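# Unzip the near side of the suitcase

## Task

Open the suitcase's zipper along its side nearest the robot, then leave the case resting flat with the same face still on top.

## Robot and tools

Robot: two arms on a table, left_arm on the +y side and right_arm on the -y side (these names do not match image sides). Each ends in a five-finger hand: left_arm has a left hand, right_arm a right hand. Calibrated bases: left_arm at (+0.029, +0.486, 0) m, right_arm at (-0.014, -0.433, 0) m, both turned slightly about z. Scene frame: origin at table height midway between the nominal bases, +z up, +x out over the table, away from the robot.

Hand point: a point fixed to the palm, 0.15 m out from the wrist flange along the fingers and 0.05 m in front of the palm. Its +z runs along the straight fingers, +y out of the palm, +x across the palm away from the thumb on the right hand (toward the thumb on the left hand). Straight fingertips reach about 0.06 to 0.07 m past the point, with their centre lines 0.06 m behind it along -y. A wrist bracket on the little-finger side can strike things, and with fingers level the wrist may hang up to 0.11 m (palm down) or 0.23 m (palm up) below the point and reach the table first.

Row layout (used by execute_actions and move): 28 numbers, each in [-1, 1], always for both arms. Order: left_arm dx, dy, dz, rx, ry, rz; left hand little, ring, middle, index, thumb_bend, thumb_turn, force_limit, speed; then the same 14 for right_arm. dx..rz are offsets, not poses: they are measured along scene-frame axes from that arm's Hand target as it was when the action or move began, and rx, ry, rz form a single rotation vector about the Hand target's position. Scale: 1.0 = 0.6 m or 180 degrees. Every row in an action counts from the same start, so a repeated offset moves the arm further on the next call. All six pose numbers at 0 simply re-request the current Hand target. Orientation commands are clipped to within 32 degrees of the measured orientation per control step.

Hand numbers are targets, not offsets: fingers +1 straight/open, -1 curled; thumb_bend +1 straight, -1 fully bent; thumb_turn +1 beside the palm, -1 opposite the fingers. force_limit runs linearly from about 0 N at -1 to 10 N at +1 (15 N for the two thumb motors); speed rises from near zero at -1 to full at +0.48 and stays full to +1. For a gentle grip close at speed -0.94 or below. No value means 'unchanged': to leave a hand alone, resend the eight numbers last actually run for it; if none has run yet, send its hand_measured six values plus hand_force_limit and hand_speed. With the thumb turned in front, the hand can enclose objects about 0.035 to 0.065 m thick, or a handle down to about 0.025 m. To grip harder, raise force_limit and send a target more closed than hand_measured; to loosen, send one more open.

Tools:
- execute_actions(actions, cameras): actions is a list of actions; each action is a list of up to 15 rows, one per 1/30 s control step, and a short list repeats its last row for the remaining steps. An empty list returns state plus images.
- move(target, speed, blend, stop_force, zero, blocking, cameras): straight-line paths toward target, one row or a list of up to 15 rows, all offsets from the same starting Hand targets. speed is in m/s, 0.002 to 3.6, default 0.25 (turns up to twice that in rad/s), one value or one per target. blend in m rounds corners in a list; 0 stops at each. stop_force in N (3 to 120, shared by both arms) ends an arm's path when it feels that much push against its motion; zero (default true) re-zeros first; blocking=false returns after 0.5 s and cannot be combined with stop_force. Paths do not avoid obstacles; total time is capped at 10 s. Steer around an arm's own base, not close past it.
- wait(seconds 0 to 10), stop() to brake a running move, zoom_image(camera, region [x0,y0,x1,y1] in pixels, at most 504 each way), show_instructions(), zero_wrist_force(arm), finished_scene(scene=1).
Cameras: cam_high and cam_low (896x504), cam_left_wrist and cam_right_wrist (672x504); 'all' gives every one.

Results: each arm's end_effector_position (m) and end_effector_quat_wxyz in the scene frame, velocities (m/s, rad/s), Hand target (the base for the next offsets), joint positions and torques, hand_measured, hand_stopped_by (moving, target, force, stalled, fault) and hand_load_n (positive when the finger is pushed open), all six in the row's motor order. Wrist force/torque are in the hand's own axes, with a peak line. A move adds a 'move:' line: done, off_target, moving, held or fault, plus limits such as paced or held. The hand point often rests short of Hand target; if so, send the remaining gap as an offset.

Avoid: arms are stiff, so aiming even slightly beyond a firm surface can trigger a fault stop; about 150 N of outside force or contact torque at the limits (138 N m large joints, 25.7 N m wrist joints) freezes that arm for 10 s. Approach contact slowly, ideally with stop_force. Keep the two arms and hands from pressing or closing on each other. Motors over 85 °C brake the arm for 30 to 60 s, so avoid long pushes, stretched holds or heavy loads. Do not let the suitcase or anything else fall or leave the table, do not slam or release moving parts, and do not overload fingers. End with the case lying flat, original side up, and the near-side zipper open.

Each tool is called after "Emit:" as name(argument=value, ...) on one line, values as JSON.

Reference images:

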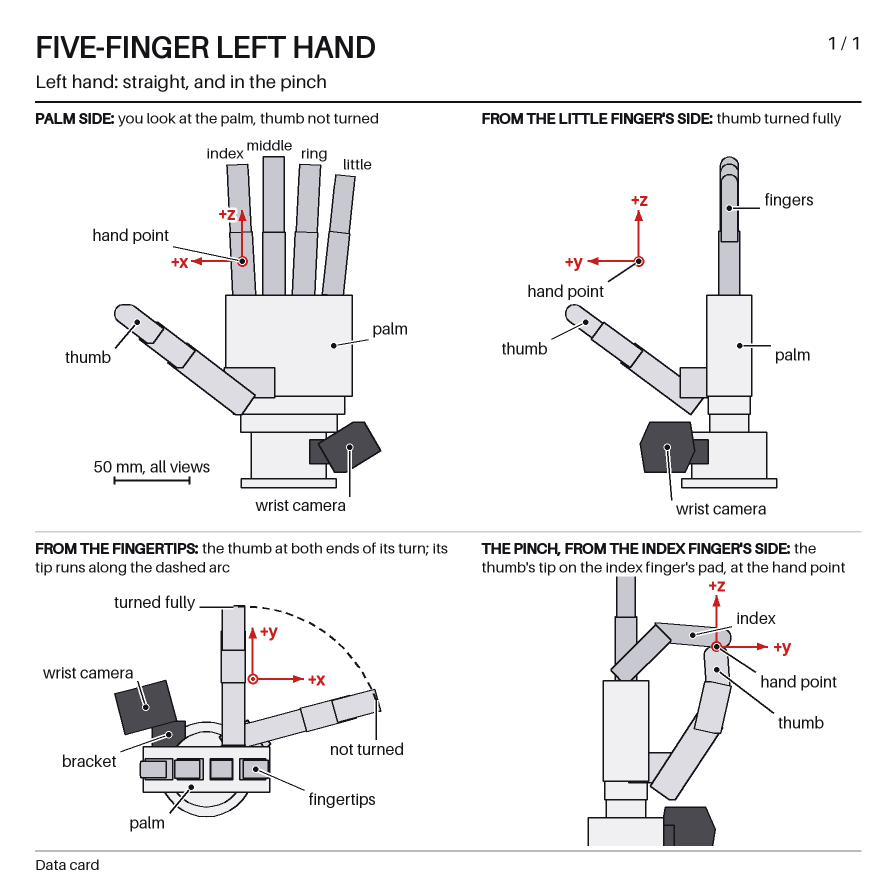

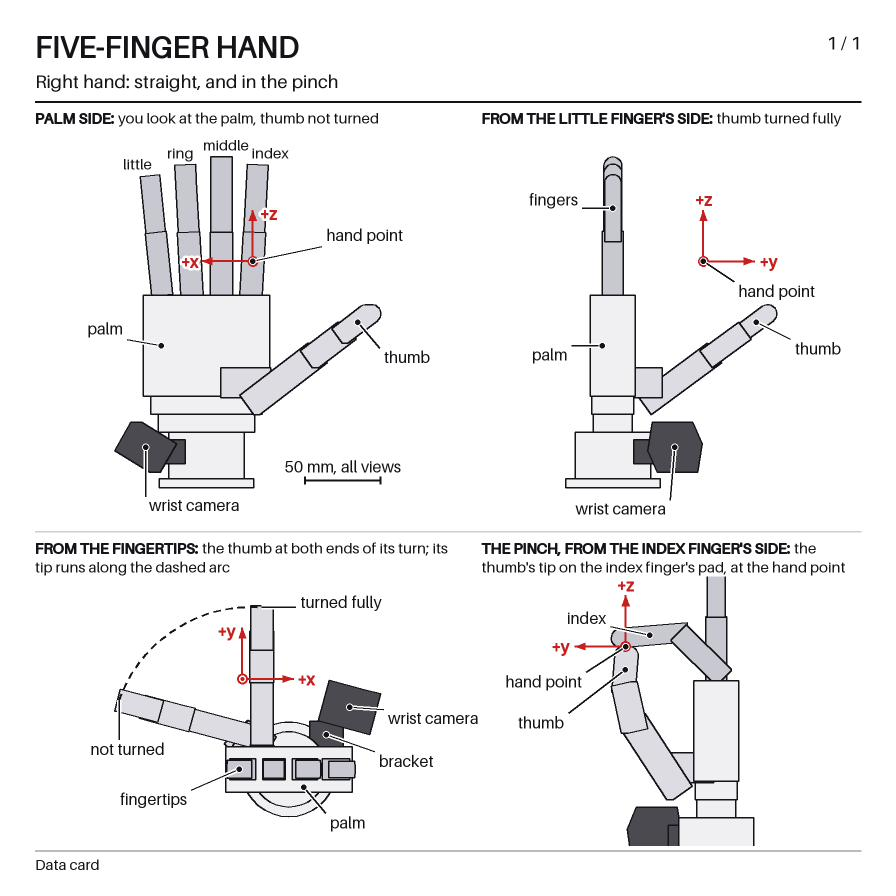

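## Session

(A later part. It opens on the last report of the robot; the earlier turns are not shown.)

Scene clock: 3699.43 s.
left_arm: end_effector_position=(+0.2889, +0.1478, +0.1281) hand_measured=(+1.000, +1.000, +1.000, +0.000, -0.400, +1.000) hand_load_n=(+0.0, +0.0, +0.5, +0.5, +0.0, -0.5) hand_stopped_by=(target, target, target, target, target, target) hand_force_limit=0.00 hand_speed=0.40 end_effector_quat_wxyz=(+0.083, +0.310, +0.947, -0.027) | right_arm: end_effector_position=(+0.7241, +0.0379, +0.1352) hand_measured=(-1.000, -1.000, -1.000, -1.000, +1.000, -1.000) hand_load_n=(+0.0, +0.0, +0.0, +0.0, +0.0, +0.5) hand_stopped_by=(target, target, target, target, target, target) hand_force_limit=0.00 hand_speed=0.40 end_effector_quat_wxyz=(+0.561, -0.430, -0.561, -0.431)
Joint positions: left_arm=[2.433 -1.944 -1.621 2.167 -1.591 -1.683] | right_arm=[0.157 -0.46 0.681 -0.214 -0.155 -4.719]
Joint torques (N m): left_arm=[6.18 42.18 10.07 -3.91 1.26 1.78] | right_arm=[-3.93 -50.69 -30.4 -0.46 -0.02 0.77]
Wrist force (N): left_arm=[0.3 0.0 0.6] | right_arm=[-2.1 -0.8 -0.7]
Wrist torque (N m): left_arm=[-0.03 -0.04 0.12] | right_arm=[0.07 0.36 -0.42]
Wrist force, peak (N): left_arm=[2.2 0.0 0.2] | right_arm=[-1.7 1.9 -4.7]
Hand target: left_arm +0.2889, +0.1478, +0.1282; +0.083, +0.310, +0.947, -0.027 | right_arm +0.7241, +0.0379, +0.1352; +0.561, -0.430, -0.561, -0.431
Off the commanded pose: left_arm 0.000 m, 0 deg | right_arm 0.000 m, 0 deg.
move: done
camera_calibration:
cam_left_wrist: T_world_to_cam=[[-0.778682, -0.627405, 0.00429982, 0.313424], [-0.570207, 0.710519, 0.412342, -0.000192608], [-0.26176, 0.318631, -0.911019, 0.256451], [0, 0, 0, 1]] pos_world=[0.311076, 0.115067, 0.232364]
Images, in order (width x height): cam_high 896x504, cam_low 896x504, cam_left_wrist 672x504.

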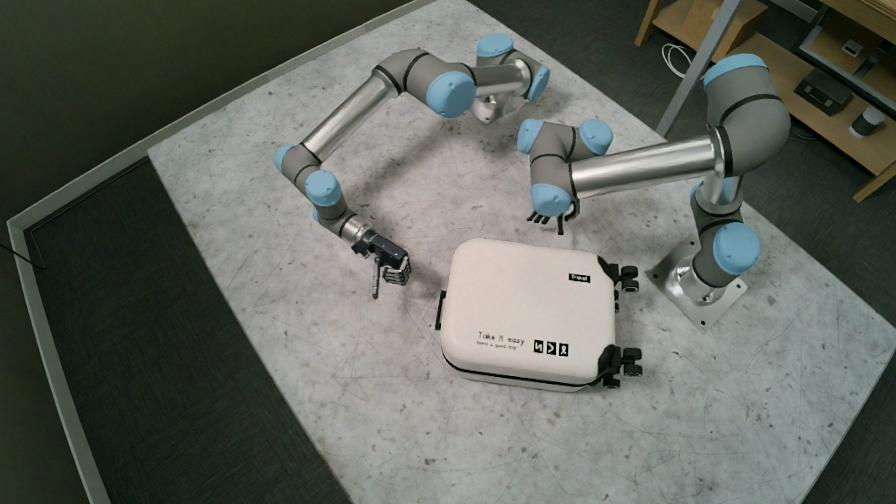

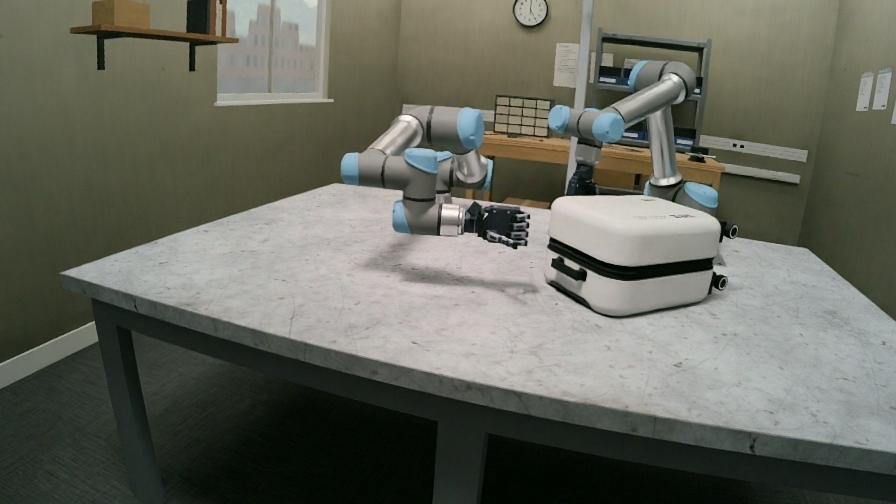

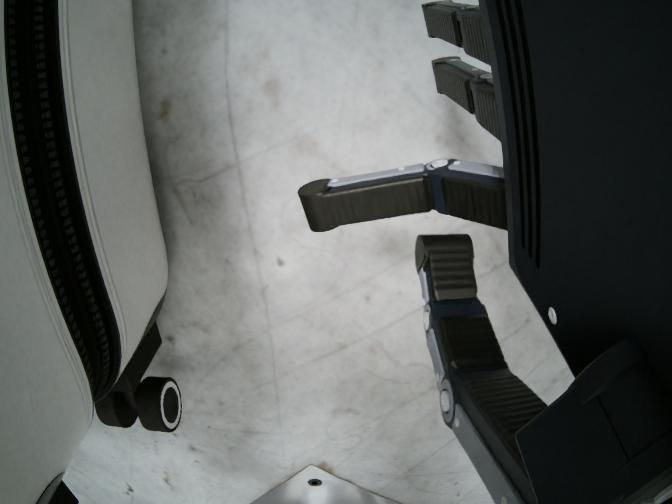

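Emit:
zoom_image(camera="cam_left_wrist", region=[0, 180, 220, 440])

Emit:
zoom_image(camera="cam_left_wrist", region=[0, 0, 160, 200])

Emit:
zoom_image(camera="cam_low", region=[530, 180, 750, 330])

Scaled by 1.938 from the camera's 672x504 image, which has a finer 960x720 frame.

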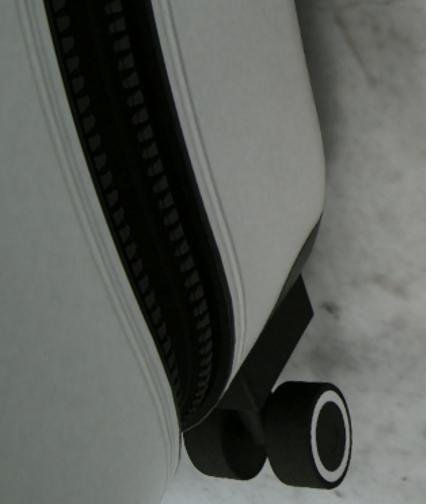

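Scaled by 2.520 from the camera's 672x504 image, which has a finer 960x720 frame.

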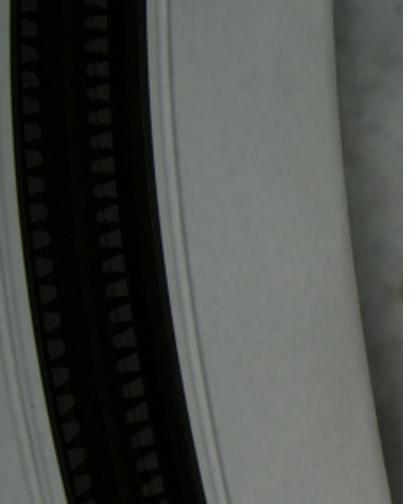

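Scaled by 2.291 from the camera's 896x504 image, which has a finer 1280x720 frame.

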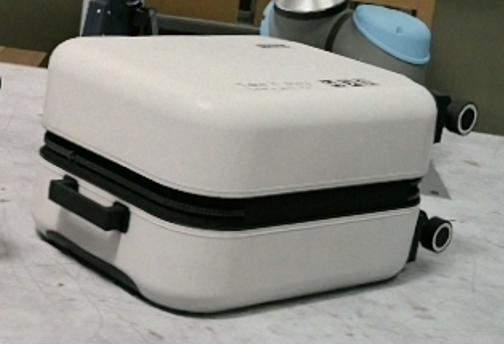

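Emit:
finished_scene()

The scene is finished: the task was done.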